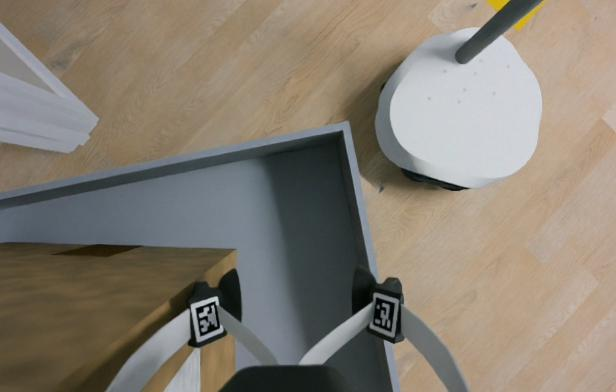

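Call:
move(r1={"base":{"translate_m":-0.042,"strafe_m":0.042},"joints":{"wrist_roll_rad":2.22}}, blocking=false)

Call:
wait(seconds=1.5, cameras=["r1_wrist_camera"])

Call:
move(r1={"joints":{"lift_m":0.972},"contact_limits":{"lift_m":0.15}}, blocking=false)

Call:
wait(seconds=1.5, cameras=["r1_wrist_camera"])

Scene clock: 755.97 s.
move: r1 moving
r1.base_odometry: x=-0.950 y=+0.987 heading=-2.392
r1.turned_by_wheels: +0.000
r1.turned_by_imu: +0.000
r1.base_tilt: forward=-1.6 right=+1.3
r1.lidar_m: 0.44 0.64 1.00 2.05 2.14 2.16 2.07 2.16 2.74 2.61 1.08 0.42
r1.base_status: translate_m moving; strafe_m moving
r1.joint_positions: lift_m=+1.060 arm_m=+0.318 wrist_yaw_rad=+0.001 wrist_pitch_rad=+1.568 wrist_roll_rad=+2.222 gripper_m=+0.050
r1.joint_status: wrist_roll_rad moving
r1.measured_speeds: translate_m=-0.085 strafe_m=+0.086 rotate_rad=+0.007 lift_m=+0.000 arm_m=+0.000 wrist_yaw_rad=+0.000 wrist_pitch_rad=+0.000 wrist_roll_rad=-0.001
r1.motor_effort: lift_m=+24(24) arm_m=+4(5) wheel_0=-10(10) wheel_1=+2(5) wheel_2=+5(8)
r1.servo_current: wrist_yaw_rad=46(72) wrist_pitch_rad=39(52) wrist_roll_rad=26(78) gripper_m=39(46)
r1.contact_limits: arm_m 0.1
r1.hand_pose: x=+0.4897 y=-0.0874 z=+0.9494 quat_wxyz=(+0.314, +0.634, +0.314, -0.633) (m; r1's base frame)
r1.wrist_depth_mm: 1182 1160 1160 1160 1160 1160 1160 / 960 1138 1160 1160 1160 960 1182 / 1160 1160 377 373 1025 960 1138 / 375 375 375 377 1138 960 1160 / 233 271 379 377 1160 1160 1138 / 149 208 195 377 190 1160 1182 / 145 172 375 143 1160 1182 1160
r2.base_odometry: x=-4.238 y=-0.116 heading=-2.119
r2.turned_by_wheels: +0.000
r2.turned_by_imu: +0.000
r2.base_tilt: forward=-0.7 right=+0.1
r2.lidar_m: 0.32 1.08 1.67 2.87 2.88 3.42 - 3.46 2.13 1.88 1.88 1.52
r2.base_status: not commanded
r2.joint_positions: lift_m=+0.850 arm_m=+0.000 wrist_yaw_rad=+0.026 wrist_pitch_rad=+0.001 wrist_roll_rad=+0.000 gripper_m=-0.034
r2.joint_status: not commanded
r2.measured_speeds: all 0
r2.motor_effort: lift_m=+20(20) arm_m=-7(7) wheel_0=+14(14) wheel_1=-6(6) wheel_2=+19(19)
r2.servo_current: wrist_yaw_rad=163(176) wrist_pitch_rad=39(46) wrist_roll_rad=52(59) gripper_m=78(85)
r2.contact_limits: strafe_m 1
r2.hand_pose: x=+0.4616 y=-0.0800 z=+1.0277 quat_wxyz=(+1.000, +0.000, +0.001, +0.013) (m; r2's base frame)
r2.wrist_depth_mm: - 167 294 161 - - - / 107 167 291 162 - - - / 107 166 287 165 - - - / - 165 283 166 - - - / - 162 277 166 - - - / - 146 179 167 161 - - / - 145 310 - - - -
pictures: none

Scene clock: 756.73 s.
earlier move: r1 done
r1.base_odometry: x=-0.923 y=+0.986 heading=-2.392
r1.turned_by_wheels: +0.000
r1.turned_by_imu: +0.000
r1.base_tilt: forward=-1.6 right=+1.3
r1.lidar_m: 0.46 0.67 1.04 2.05 2.13 2.13 2.04 2.11 2.81 2.66 1.12 0.44
r1.base_status: done
r1.joint_positions: lift_m=+1.060 arm_m=+0.318 wrist_yaw_rad=+0.001 wrist_pitch_rad=+1.568 wrist_roll_rad=+2.222 gripper_m=+0.050
r1.joint_status: all done
r1.measured_speeds: all 0
r1.motor_effort: lift_m=+24(24) arm_m=+4(5) wheel_0=-1(10) wheel_1=+1(5) wheel_2=+0(8)
r1.servo_current: wrist_yaw_rad=59(72) wrist_pitch_rad=46(52) wrist_roll_rad=39(78) gripper_m=46(46)
r1.contact_limits: arm_m 0.1
r1.hand_pose: x=+0.4897 y=-0.0874 z=+0.9494 quat_wxyz=(+0.314, +0.634, +0.314, -0.633) (m; r1's base frame)
r1.wrist_depth_mm: 1160 1160 1182 1160 1160 1182 1138 / 991 1182 1160 1138 1138 946 1160 / 1078 377 377 1160 1025 960 1160 / 377 375 375 1160 1160 960 1160 / 236 309 375 379 1160 1160 1160 / 184 285 195 375 190 1182 1182 / 186 235 375 143 1160 1182 1160
r2.base_odometry: x=-4.238 y=-0.116 heading=-2.119
r2.turned_by_wheels: +0.000
r2.turned_by_imu: +0.000
r2.base_tilt: forward=-0.6 right=+0.0
r2.lidar_m: 0.30 1.08 1.66 2.87 2.91 3.47 - 3.44 2.12 1.87 1.87 1.50
r2.base_status: not commanded
r2.joint_positions: lift_m=+0.850 arm_m=+0.000 wrist_yaw_rad=+0.026 wrist_pitch_rad=+0.001 wrist_roll_rad=+0.000 gripper_m=-0.034
r2.joint_status: not commanded
r2.measured_speeds: all 0
r2.on_its_own: wrist_yaw_rad is at rest, and its servo_current (169 mA) is outside its rest range (0 to 104 mA)
r2.motor_effort: lift_m=+20(20) arm_m=-7(7) wheel_0=+14(14) wheel_1=-6(6) wheel_2=+19(19)
r2.servo_current: wrist_yaw_rad=169(176) wrist_pitch_rad=39(46) wrist_roll_rad=52(59) gripper_m=78(85)
r2.contact_limits: strafe_m 1
r2.hand_pose: x=+0.4616 y=-0.0800 z=+1.0277 quat_wxyz=(+1.000, +0.000, +0.001, +0.013) (m; r2's base frame)
r2.wrist_depth_mm: - 167 293 161 - - - / 107 167 291 162 - - - / 107 166 286 165 - - - / - 165 285 166 - - - / - 163 276 166 - - - / - 146 179 167 160 - - / - 145 310 - - - -
wait: 0.77 of 1.5 s (r1 has come to rest)
pictures: r1_wrist_camera
Images, in order (width x height): r1_wrist_camera 616x392.

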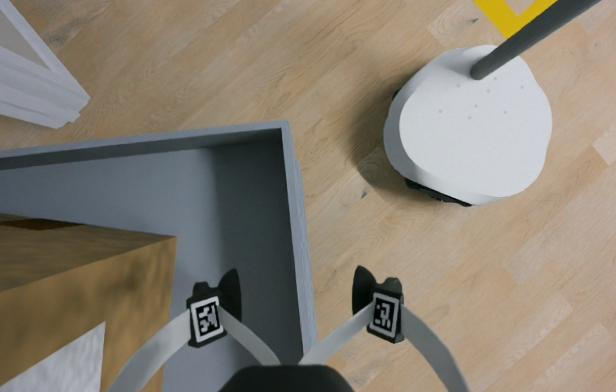

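Scene clock: 757.23 s.
move: r1 moving
r1.base_odometry: x=-0.923 y=+0.986 heading=-2.392
r1.turned_by_wheels: +0.000
r1.turned_by_imu: +0.000
r1.base_tilt: forward=-1.6 right=+1.3
r1.lidar_m: 0.47 0.69 1.04 2.06 2.13 2.16 2.02 2.14 2.81 2.66 1.09 0.45
r1.base_status: not commanded
r1.joint_positions: lift_m=+1.022 arm_m=+0.318 wrist_yaw_rad=+0.001 wrist_pitch_rad=+1.568 wrist_roll_rad=+2.222 gripper_m=+0.050
r1.joint_status: lift_m moving
r1.measured_speeds: translate_m=+0.000 strafe_m=+0.000 rotate_rad=+0.000 lift_m=-0.146 arm_m=+0.000 wrist_yaw_rad=+0.000 wrist_pitch_rad=+0.000 wrist_roll_rad=+0.000
r1.motor_effort: lift_m=+9(22) arm_m=+4(4) wheel_0=-1(2) wheel_1=+0(1) wheel_2=+0(0)
r1.servo_current: wrist_yaw_rad=46(59) wrist_pitch_rad=39(52) wrist_roll_rad=52(59) gripper_m=39(46)
r1.contact_limits: arm_m 0.1; lift_m 0.15
r1.hand_pose: x=+0.4897 y=-0.0874 z=+0.9123 quat_wxyz=(+0.314, +0.634, +0.314, -0.633) (m; r1's base frame)
r1.wrist_depth_mm: 1160 1138 1138 1118 1138 1118 1138 / 1042 1098 1098 1138 1138 931 1138 / 343 345 343 1118 991 904 1118 / 347 345 347 1160 1138 946 1118 / 235 309 345 347 1118 1138 1160 / 185 286 195 345 191 1118 1138 / 187 235 345 143 1138 1138 1138
r2.base_odometry: x=-4.238 y=-0.116 heading=-2.119
r2.turned_by_wheels: +0.000
r2.turned_by_imu: +0.000
r2.base_tilt: forward=-0.7 right=+0.0
r2.lidar_m: 0.30 1.05 1.68 2.87 2.88 3.46 - 3.43 2.14 1.87 1.89 1.50
r2.base_status: not commanded
r2.joint_positions: lift_m=+0.850 arm_m=+0.000 wrist_yaw_rad=+0.026 wrist_pitch_rad=+0.001 wrist_roll_rad=+0.000 gripper_m=-0.034
r2.joint_status: not commanded
r2.measured_speeds: all 0
r2.motor_effort: lift_m=+20(20) arm_m=-7(7) wheel_0=+14(14) wheel_1=-6(6) wheel_2=+19(20)
r2.servo_current: wrist_yaw_rad=169(169) wrist_pitch_rad=39(46) wrist_roll_rad=52(52) gripper_m=78(78)
r2.contact_limits: strafe_m 1
r2.hand_pose: x=+0.4616 y=-0.0800 z=+1.0277 quat_wxyz=(+1.000, +0.000, +0.001, +0.013) (m; r2's base frame)
r2.wrist_depth_mm: - 167 293 161 - - - / 107 167 291 161 - - - / 107 166 287 165 - - - / - 165 283 165 - - - / - 163 277 166 - - - / - 146 179 167 160 - - / - 145 309 - - - -
pictures: none

Scene clock: 758.10 s.
earlier move: r1 done
r1.base_odometry: x=-0.923 y=+0.986 heading=-2.392
r1.turned_by_wheels: +0.000
r1.turned_by_imu: +0.000
r1.base_tilt: forward=-1.6 right=+1.3
r1.lidar_m: 0.47 0.68 1.03 2.06 2.12 2.16 2.04 2.13 2.77 2.64 1.08 0.45
r1.base_status: not commanded
r1.joint_positions: lift_m=+0.972 arm_m=+0.318 wrist_yaw_rad=+0.001 wrist_pitch_rad=+1.568 wrist_roll_rad=+2.222 gripper_m=+0.050
r1.joint_status: all done
r1.measured_speeds: all 0
r1.motor_effort: lift_m=+12(22) arm_m=+4(4) wheel_0=-1(2) wheel_1=+1(1) wheel_2=+0(0)
r1.servo_current: wrist_yaw_rad=52(59) wrist_pitch_rad=46(52) wrist_roll_rad=39(59) gripper_m=39(46)
r1.contact_limits: arm_m 0.1; lift_m 0.15
r1.hand_pose: x=+0.4897 y=-0.0874 z=+0.8623 quat_wxyz=(+0.314, +0.634, +0.314, -0.633) (m; r1's base frame)
r1.wrist_depth_mm: 1078 1078 1078 1078 1078 1078 1078 / 1025 1078 1098 1098 1060 854 866 / 264 291 289 1098 1025 866 866 / 289 290 289 1078 1078 878 1078 / 233 290 289 290 1078 1078 1078 / 185 286 195 290 190 1060 1078 / 196 236 290 143 1078 1098 1060
r2.base_odometry: x=-4.238 y=-0.116 heading=-2.119
r2.turned_by_wheels: +0.000
r2.turned_by_imu: +0.000
r2.base_tilt: forward=-0.6 right=+0.0
r2.lidar_m: 0.30 1.08 1.63 2.86 2.90 3.45 - 3.44 2.12 1.89 1.89 1.51
r2.base_status: not commanded
r2.joint_positions: lift_m=+0.850 arm_m=+0.000 wrist_yaw_rad=+0.026 wrist_pitch_rad=+0.001 wrist_roll_rad=+0.000 gripper_m=-0.034
r2.joint_status: not commanded
r2.measured_speeds: all 0
r2.on_its_own: wrist_yaw_rad is at rest, and its servo_current (163 mA) is outside its rest range (0 to 104 mA)
r2.motor_effort: lift_m=+20(20) arm_m=-7(7) wheel_0=+14(14) wheel_1=-6(6) wheel_2=+20(20)
r2.servo_current: wrist_yaw_rad=163(169) wrist_pitch_rad=46(46) wrist_roll_rad=39(59) gripper_m=78(85)
r2.contact_limits: strafe_m 1
r2.hand_pose: x=+0.4616 y=-0.0800 z=+1.0277 quat_wxyz=(+1.000, +0.000, +0.001, +0.013) (m; r2's base frame)
r2.wrist_depth_mm: - 167 296 161 - - - / 108 167 291 161 - - - / 107 166 286 165 - - - / - 164 283 166 - - - / - 163 276 166 - - - / - 146 179 166 161 - - / - 145 310 - - - -
wait: 0.87 of 1.5 s (r1 has come to rest)
pictures: r1_wrist_camera
Images, in order (width x height): r1_wrist_camera 616x392.

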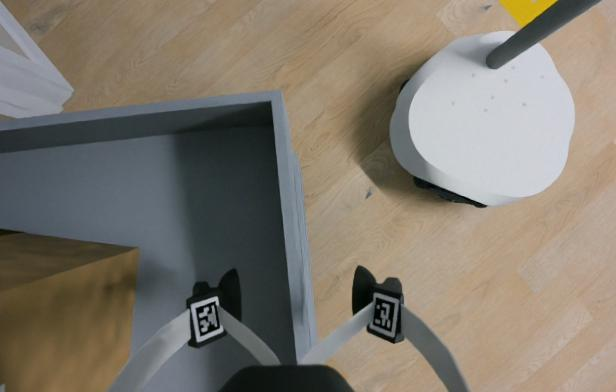

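Call:
move(r1={"joints":{"gripper_m":-0.038}}, blocking=false)

Call:
wait(seconds=1.5)

Call:
move(r1={"base":{"translate_m":-0.35,"strafe_m":-0.08},"pace":"slow","contact_limits":{"translate_m":0.5}}, blocking=false)

Call:
wait(seconds=6, cameras=["r1_head_left_camera","r1_wrist_camera","r1_head_right_camera"])

Scene clock: 763.93 s.
move: r1 moving
r1.base_odometry: x=-0.923 y=+0.986 heading=-2.392
r1.turned_by_wheels: +0.000
r1.turned_by_imu: +0.000
r1.base_tilt: forward=-1.6 right=+1.3
r1.lidar_m: 0.47 0.66 1.02 2.05 2.14 2.16 2.05 2.13 2.80 2.66 1.07 0.45
r1.base_status: not commanded
r1.joint_positions: lift_m=+0.972 arm_m=+0.318 wrist_yaw_rad=+0.001 wrist_pitch_rad=+1.568 wrist_roll_rad=+2.222 gripper_m=+0.031
r1.joint_status: gripper_m moving
r1.measured_speeds: all 0
r1.motor_effort: lift_m=+12(12) arm_m=+4(4) wheel_0=-2(2) wheel_1=+1(1) wheel_2=+0(0)
r1.servo_current: wrist_yaw_rad=46(59) wrist_pitch_rad=39(46) wrist_roll_rad=52(52) gripper_m=111(111)
r1.contact_limits: arm_m 0.1; lift_m 0.15
r1.hand_pose: x=+0.4897 y=-0.0874 z=+0.8623 quat_wxyz=(+0.314, +0.634, +0.314, -0.633) (m; r1's base frame)
r1.wrist_depth_mm: 1060 1060 1078 1060 1060 1078 1098 / 1042 1078 1098 1060 1060 866 878 / 265 290 291 1078 1025 866 854 / 289 290 287 1060 1078 878 1078 / 234 289 290 290 1098 1118 1078 / 183 283 198 291 190 1078 1078 / 195 235 290 147 1078 1060 1098
r2.base_odometry: x=-4.238 y=-0.116 heading=-2.119
r2.turned_by_wheels: +0.000
r2.turned_by_imu: +0.000
r2.base_tilt: forward=-0.7 right=+0.0
r2.lidar_m: 0.30 1.08 1.68 2.88 2.88 3.48 - 3.43 2.10 1.88 1.88 1.51
r2.base_status: not commanded
r2.joint_positions: lift_m=+0.850 arm_m=+0.000 wrist_yaw_rad=+0.026 wrist_pitch_rad=+0.001 wrist_roll_rad=+0.000 gripper_m=-0.034
r2.joint_status: not commanded
r2.measured_speeds: all 0
r2.motor_effort: lift_m=+20(20) arm_m=-7(7) wheel_0=+14(14) wheel_1=-6(6) wheel_2=+19(20)
r2.servo_current: wrist_yaw_rad=163(169) wrist_pitch_rad=39(39) wrist_roll_rad=46(52) gripper_m=78(85)
r2.contact_limits: strafe_m 1
r2.hand_pose: x=+0.4616 y=-0.0800 z=+1.0277 quat_wxyz=(+1.000, +0.000, +0.001, +0.013) (m; r2's base frame)
r2.wrist_depth_mm: - 167 294 161 - - - / 107 167 290 162 - - - / 107 166 287 165 - - - / - 165 283 166 - - - / - 162 277 166 - - - / - 146 179 167 160 - - / - 145 309 - - - -
pictures: none

Scene clock: 765.00 s.
earlier move: r1 done
r1.base_odometry: x=-0.923 y=+0.986 heading=-2.392
r1.turned_by_wheels: +0.000
r1.turned_by_imu: +0.000
r1.base_tilt: forward=-1.5 right=+1.3
r1.lidar_m: 0.46 0.68 1.00 2.06 2.15 2.15 2.02 2.11 2.81 2.68 1.06 0.43
r1.base_status: not commanded
r1.joint_positions: lift_m=+0.972 arm_m=+0.318 wrist_yaw_rad=+0.001 wrist_pitch_rad=+1.568 wrist_roll_rad=+2.222 gripper_m=-0.037
r1.joint_status: all done
r1.measured_speeds: all 0
r1.motor_effort: lift_m=+14(15) arm_m=+4(4) wheel_0=-2(2) wheel_1=+1(1) wheel_2=+0(0)
r1.servo_current: wrist_yaw_rad=46(65) wrist_pitch_rad=33(46) wrist_roll_rad=39(59) gripper_m=85(137)
r1.contact_limits: arm_m 0.1; lift_m 0.15
r1.hand_pose: x=+0.4897 y=-0.0874 z=+0.8622 quat_wxyz=(+0.315, +0.634, +0.314, -0.633) (m; r1's base frame)
r1.wrist_depth_mm: 1060 1060 1060 1060 1078 1078 661 / 991 1078 1078 1078 1042 854 878 / 289 289 289 1078 1025 878 866 / 289 289 286 1098 1098 866 1078 / 214 287 289 287 1078 1078 1078 / 191 285 188 202 180 1078 1078 / 198 152 289 219 1078 1060 1098
r2.base_odometry: x=-4.238 y=-0.116 heading=-2.119
r2.turned_by_wheels: +0.000
r2.turned_by_imu: +0.000
r2.base_tilt: forward=-0.6 right=+0.0
r2.lidar_m: 0.30 1.06 1.66 2.86 2.89 3.50 - 3.42 2.15 1.87 1.90 1.49
r2.base_status: not commanded
r2.joint_positions: lift_m=+0.850 arm_m=+0.000 wrist_yaw_rad=+0.026 wrist_pitch_rad=+0.001 wrist_roll_rad=+0.000 gripper_m=-0.034
r2.joint_status: not commanded
r2.measured_speeds: all 0
r2.on_its_own: wrist_yaw_rad is at rest, and its servo_current (156 mA) is outside its rest range (0 to 104 mA)
r2.motor_effort: lift_m=+20(20) arm_m=-7(7) wheel_0=+14(14) wheel_1=-6(6) wheel_2=+19(20)
r2.servo_current: wrist_yaw_rad=156(169) wrist_pitch_rad=39(46) wrist_roll_rad=46(59) gripper_m=78(85)
r2.contact_limits: strafe_m 1
r2.hand_pose: x=+0.4616 y=-0.0800 z=+1.0277 quat_wxyz=(+1.000, +0.000, +0.001, +0.013) (m; r2's base frame)
r2.wrist_depth_mm: - 167 294 161 - - - / 107 167 290 162 - - - / 107 166 287 164 - - - / - 166 283 166 - - - / - 163 277 166 - - - / - 146 179 167 160 - - / - 145 309 - - - -
wait: 1.07 of 1.5 s (r1 has come to rest)
pictures: none

Scene clock: 765.50 s.
move: r1 moving
r1.base_odometry: x=-0.916 y=+0.997 heading=-2.392
r1.turned_by_wheels: +0.000
r1.turned_by_imu: +0.000
r1.base_tilt: forward=-1.6 right=+1.3
r1.lidar_m: 0.49 0.67 1.04 2.06 2.13 2.15 2.03 2.12 2.80 2.65 1.11 0.45
r1.base_status: translate_m moving; strafe_m moving
r1.joint_positions: lift_m=+0.972 arm_m=+0.318 wrist_yaw_rad=+0.001 wrist_pitch_rad=+1.564 wrist_roll_rad=+2.221 gripper_m=-0.037
r1.joint_status: not commanded
r1.measured_speeds: translate_m=-0.048 strafe_m=-0.011 rotate_rad=-0.001 lift_m=+0.000 arm_m=+0.000 wrist_yaw_rad=+0.000 wrist_pitch_rad=-0.019 wrist_roll_rad=-0.001
r1.motor_effort: lift_m=+14(15) arm_m=+2(4) wheel_0=-4(5) wheel_1=-5(8) wheel_2=+8(10)
r1.servo_current: wrist_yaw_rad=59(59) wrist_pitch_rad=46(46) wrist_roll_rad=65(65) gripper_m=78(85)
r1.contact_limits: arm_m 0.1; lift_m 0.15; translate_m 0.5
r1.hand_pose: x=+0.4909 y=-0.0874 z=+0.8622 quat_wxyz=(+0.315, +0.636, +0.313, -0.631) (m; r1's base frame)
r1.wrist_depth_mm: 1060 1078 1078 1060 1060 1042 723 / 1042 1078 1060 1060 1078 866 866 / 279 289 289 1098 1098 866 854 / 291 290 290 1078 1078 866 1060 / 234 291 291 1098 1060 1078 1098 / 191 291 210 196 1060 1078 1060 / 202 155 291 220 172 1078 1060
r2.base_odometry: x=-4.238 y=-0.116 heading=-2.119
r2.turned_by_wheels: +0.000
r2.turned_by_imu: +0.000
r2.base_tilt: forward=-0.6 right=+0.0
r2.lidar_m: 0.31 1.09 1.68 2.86 2.88 3.45 - 3.41 2.13 1.89 1.88 1.49
r2.base_status: not commanded
r2.joint_positions: lift_m=+0.850 arm_m=+0.000 wrist_yaw_rad=+0.026 wrist_pitch_rad=+0.001 wrist_roll_rad=+0.000 gripper_m=-0.034
r2.joint_status: not commanded
r2.measured_speeds: all 0
r2.motor_effort: lift_m=+20(20) arm_m=-7(7) wheel_0=+13(14) wheel_1=-6(6) wheel_2=+20(20)
r2.servo_current: wrist_yaw_rad=156(163) wrist_pitch_rad=39(46) wrist_roll_rad=46(65) gripper_m=72(78)
r2.contact_limits: strafe_m 1
r2.hand_pose: x=+0.4616 y=-0.0800 z=+1.0277 quat_wxyz=(+1.000, +0.000, +0.001, +0.013) (m; r2's base frame)
r2.wrist_depth_mm: - 167 294 161 - - - / 108 167 290 161 - - - / 107 166 286 165 - - - / - 165 282 165 - - - / - 162 277 166 - - - / - 145 179 167 160 - - / - 145 310 - - - -
pictures: none

Scene clock: 769.83 s.
earlier move: r1 done
r1.base_odometry: x=-0.721 y=+1.283 heading=-2.393
r1.turned_by_wheels: +0.000
r1.turned_by_imu: -0.001
r1.base_tilt: forward=-1.6 right=+1.3
r1.lidar_m: 0.48 0.51 1.50 2.11 2.19 1.78 1.69 1.75 2.35 2.57 1.62 0.48
r1.base_status: done
r1.joint_positions: lift_m=+0.972 arm_m=+0.318 wrist_yaw_rad=+0.001 wrist_pitch_rad=+1.562 wrist_roll_rad=+2.220 gripper_m=-0.037
r1.joint_status: not commanded
r1.measured_speeds: all 0
r1.motor_effort: lift_m=+14(15) arm_m=-3(4) wheel_0=-3(9) wheel_1=-3(8) wheel_2=+4(12)
r1.servo_current: wrist_yaw_rad=65(65) wrist_pitch_rad=46(59) wrist_roll_rad=46(72) gripper_m=78(85)
r1.contact_limits: arm_m 0.1; lift_m 0.15; translate_m 0.5
r1.hand_pose: x=+0.4914 y=-0.0874 z=+0.8622 quat_wxyz=(+0.316, +0.636, +0.313, -0.631) (m; r1's base frame)
r1.wrist_depth_mm: 1060 1078 1078 1078 1078 1078 707 / 1060 1078 1078 1078 1078 854 866 / 1078 1078 289 1078 1078 854 842 / 1060 291 290 1060 1078 878 1060 / 291 291 290 1078 1060 1078 1060 / 291 291 293 198 178 1078 1078 / 235 153 291 224 1060 134 1098
r2.base_odometry: x=-4.238 y=-0.116 heading=-2.119
r2.turned_by_wheels: +0.000
r2.turned_by_imu: +0.001
r2.base_tilt: forward=-0.6 right=+0.0
r2.lidar_m: 0.32 1.37 1.66 2.87 2.89 3.49 - 3.46 2.12 1.89 1.87 1.49
r2.base_status: not commanded
r2.joint_positions: lift_m=+0.850 arm_m=+0.000 wrist_yaw_rad=+0.026 wrist_pitch_rad=+0.001 wrist_roll_rad=+0.000 gripper_m=-0.034
r2.joint_status: not commanded
r2.measured_speeds: all 0
r2.on_its_own: wrist_yaw_rad is at rest, and its servo_current (169 mA) is outside its rest range (0 to 104 mA)
r2.motor_effort: lift_m=+20(20) arm_m=-7(7) wheel_0=+14(14) wheel_1=-6(6) wheel_2=+19(20)
r2.servo_current: wrist_yaw_rad=169(176) wrist_pitch_rad=39(52) wrist_roll_rad=52(65) gripper_m=72(85)
r2.contact_limits: strafe_m 1
r2.hand_pose: x=+0.4616 y=-0.0800 z=+1.0277 quat_wxyz=(+1.000, +0.000, +0.001, +0.013) (m; r2's base frame)
r2.wrist_depth_mm: - 167 291 161 - - - / 107 167 291 162 - - - / 107 166 287 165 - - - / - 165 283 166 - - - / - 163 276 165 - - - / - 146 179 167 161 - - / - 145 310 - - - -
wait: 4.33 of 6 s (r1 has come to rest)
pictures: r1_head_left_camera, r1_head_right_camera, r1_wrist_camera
Images, in order (width x height): r1_head_left_camera 420x672, r1_head_right_camera 420x672, r1_wrist_camera 616x392.

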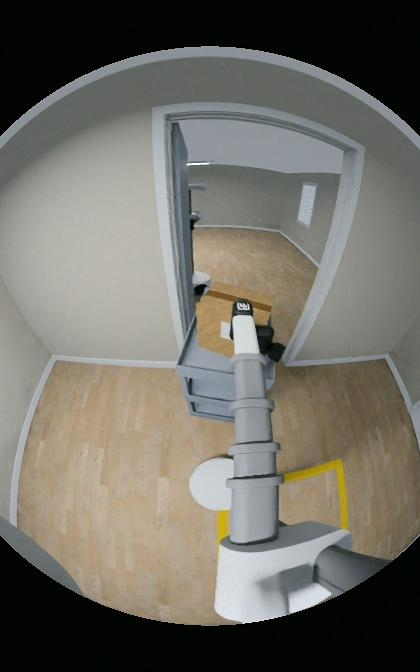

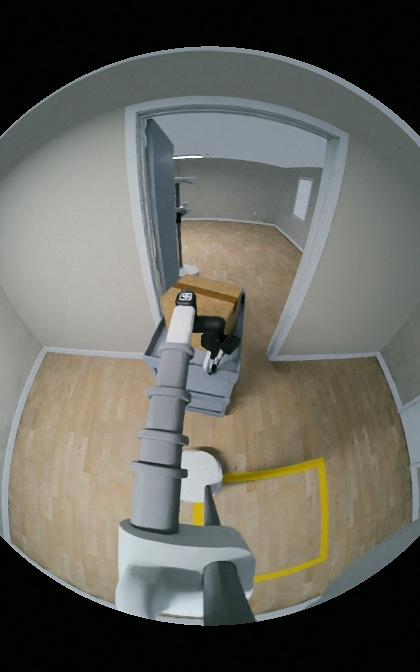

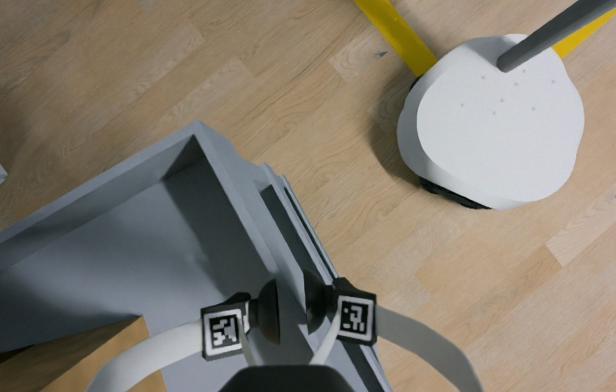

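Call:
move(r1={"base":{"translate_m":-0.7,"strafe_m":-0.4},"pace":"slow","contact_limits":{"translate_m":0.5}}, blocking=false)

Call:
wait(seconds=10, cameras=["r1_head_left_camera","r1_wrist_camera","r1_head_right_camera","r2_head_left_camera"])

Scene clock: 785.93 s.
move: r1 moving
r1.base_odometry: x=-0.717 y=+1.297 heading=-2.392
r1.turned_by_wheels: +0.001
r1.turned_by_imu: +0.001
r1.base_tilt: forward=-1.5 right=+1.3
r1.lidar_m: 0.49 0.53 1.52 2.13 2.21 1.77 1.68 1.74 2.34 2.57 1.65 0.49
r1.base_status: translate_m moving; strafe_m moving
r1.joint_positions: lift_m=+0.972 arm_m=+0.318 wrist_yaw_rad=+0.002 wrist_pitch_rad=+1.560 wrist_roll_rad=+2.220 gripper_m=-0.037
r1.joint_status: not commanded
r1.measured_speeds: translate_m=-0.050 strafe_m=-0.027 rotate_rad=-0.001 lift_m=+0.000 arm_m=+0.000 wrist_yaw_rad=+0.003 wrist_pitch_rad=-0.013 wrist_roll_rad=+0.000
r1.motor_effort: lift_m=+14(15) arm_m=-4(4) wheel_0=-1(4) wheel_1=-7(8) wheel_2=+14(14)
r1.servo_current: wrist_yaw_rad=72(72) wrist_pitch_rad=59(59) wrist_roll_rad=59(65) gripper_m=78(78)
r1.contact_limits: arm_m 0.1; lift_m 0.15; translate_m 0.5
r1.hand_pose: x=+0.4921 y=-0.0874 z=+0.8622 quat_wxyz=(+0.316, +0.636, +0.313, -0.630) (m; r1's base frame)
r1.wrist_depth_mm: 1098 1078 1060 1060 1078 1060 715 / 1078 1078 1078 1078 1098 842 854 / 1078 1078 1078 1078 1060 866 866 / 1098 289 291 1078 1060 904 1078 / 294 293 291 1098 1098 1078 1042 / 294 294 293 201 178 1078 1078 / 247 155 291 222 176 1078 1078
r2.base_odometry: x=-4.238 y=-0.116 heading=-2.119
r2.turned_by_wheels: +0.000
r2.turned_by_imu: +0.000
r2.base_tilt: forward=-0.6 right=+0.0
r2.lidar_m: 0.31 1.37 1.68 2.87 2.90 3.44 - 3.42 2.12 1.88 1.90 1.50
r2.base_status: not commanded
r2.joint_positions: lift_m=+0.850 arm_m=+0.000 wrist_yaw_rad=+0.026 wrist_pitch_rad=+0.001 wrist_roll_rad=+0.000 gripper_m=-0.034
r2.joint_status: not commanded
r2.measured_speeds: all 0
r2.motor_effort: lift_m=+20(20) arm_m=-7(7) wheel_0=+14(14) wheel_1=-6(6) wheel_2=+19(20)
r2.servo_current: wrist_yaw_rad=156(176) wrist_pitch_rad=39(39) wrist_roll_rad=52(65) gripper_m=78(78)
r2.contact_limits: strafe_m 1
r2.hand_pose: x=+0.4616 y=-0.0800 z=+1.0277 quat_wxyz=(+1.000, +0.000, +0.001, +0.013) (m; r2's base frame)
r2.wrist_depth_mm: - 167 291 161 - - - / 107 167 290 162 - - - / 107 166 287 165 - - - / - 165 283 166 - - - / - 163 276 166 - - - / - 145 179 167 161 - - / - 145 310 - - - -
pictures: none

Scene clock: 794.63 s.
earlier move: r1 done
r1.base_odometry: x=-0.481 y=+2.052 heading=-2.393
r1.turned_by_wheels: -0.001
r1.turned_by_imu: -0.001
r1.base_tilt: forward=-1.6 right=+1.3
r1.lidar_m: 0.91 0.90 2.46 2.48 1.48 1.05 0.97 1.03 1.37 2.19 2.28 1.86
r1.base_status: done
r1.joint_positions: lift_m=+0.972 arm_m=+0.318 wrist_yaw_rad=+0.001 wrist_pitch_rad=+1.569 wrist_roll_rad=+2.220 gripper_m=-0.037
r1.joint_status: not commanded
r1.measured_speeds: all 0
r1.motor_effort: lift_m=+16(16) arm_m=+4(4) wheel_0=-4(7) wheel_1=-3(8) wheel_2=+3(14)
r1.servo_current: wrist_yaw_rad=39(72) wrist_pitch_rad=46(65) wrist_roll_rad=46(78) gripper_m=59(78)
r1.contact_limits: arm_m 0.1; lift_m 0.15; translate_m 0.5
r1.hand_pose: x=+0.4896 y=-0.0874 z=+0.8620 quat_wxyz=(+0.315, +0.634, +0.314, -0.632) (m; r1's base frame)
r1.wrist_depth_mm: 1060 1060 1060 1078 1078 1060 691 / 1078 1060 1060 1078 1098 891 866 / 1098 1078 1060 1078 1025 878 866 / 1078 1060 1078 1078 1060 878 1078 / 1060 1060 1060 1078 1098 1098 1078 / 1098 1078 1098 198 177 1098 1098 / 1098 1098 180 137 158 1060 1060
r2.base_odometry: x=-4.238 y=-0.116 heading=-2.119
r2.turned_by_wheels: +0.000
r2.turned_by_imu: +0.001
r2.base_tilt: forward=-0.6 right=+0.0
r2.lidar_m: 0.33 1.71 1.64 2.87 2.89 3.45 - 3.46 2.13 1.89 1.91 1.50
r2.base_status: not commanded
r2.joint_positions: lift_m=+0.850 arm_m=+0.000 wrist_yaw_rad=+0.026 wrist_pitch_rad=+0.001 wrist_roll_rad=+0.000 gripper_m=-0.034
r2.joint_status: not commanded
r2.measured_speeds: all 0
r2.on_its_own: wrist_yaw_rad is at rest, and its servo_current (163 mA) is outside its rest range (0 to 104 mA)
r2.motor_effort: lift_m=+20(20) arm_m=-7(7) wheel_0=+14(15) wheel_1=-6(6) wheel_2=+20(20)
r2.servo_current: wrist_yaw_rad=163(176) wrist_pitch_rad=39(46) wrist_roll_rad=59(65) gripper_m=72(85)
r2.contact_limits: strafe_m 1
r2.hand_pose: x=+0.4616 y=-0.0800 z=+1.0277 quat_wxyz=(+1.000, +0.000, +0.001, +0.013) (m; r2's base frame)
r2.wrist_depth_mm: - 167 296 161 - - - / 107 167 290 162 - - - / 107 166 287 165 - - - / - 165 283 166 - - - / - 163 277 166 - - - / - 146 179 166 160 - - / - 145 310 - - - -
wait: 8.70 of 10 s (r1 has come to rest)
pictures: r1_head_left_camera, r1_head_right_camera, r1_wrist_camera, r2_head_left_camera
Images, in order (width x height): r1_head_left_camera 420x672, r1_head_right_camera 420x672, r1_wrist_camera 616x392, r2_head_left_camera 420x672.

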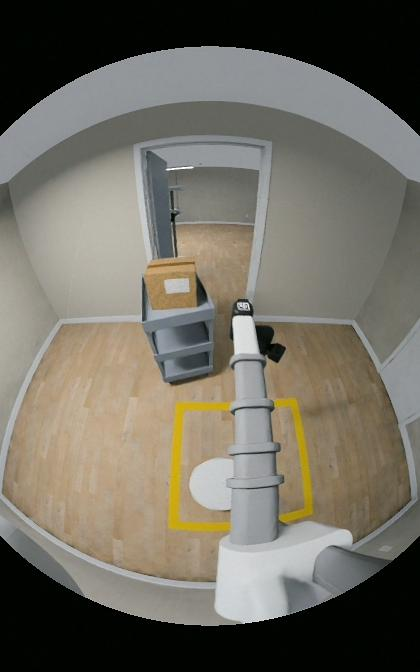

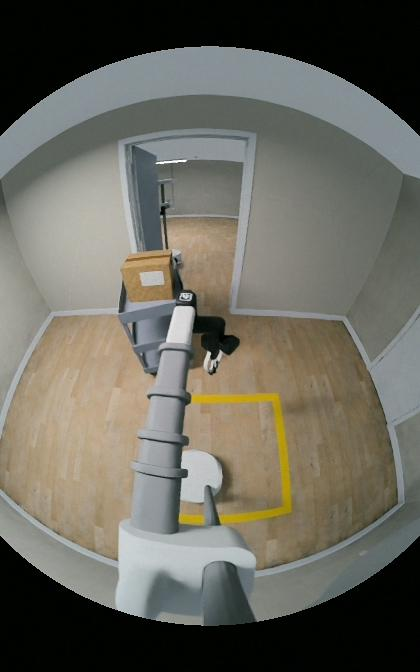

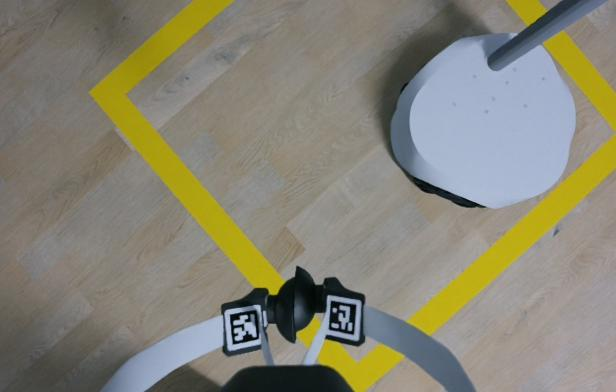

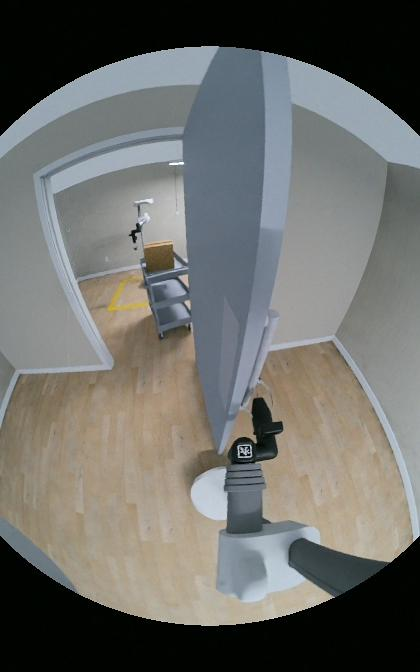

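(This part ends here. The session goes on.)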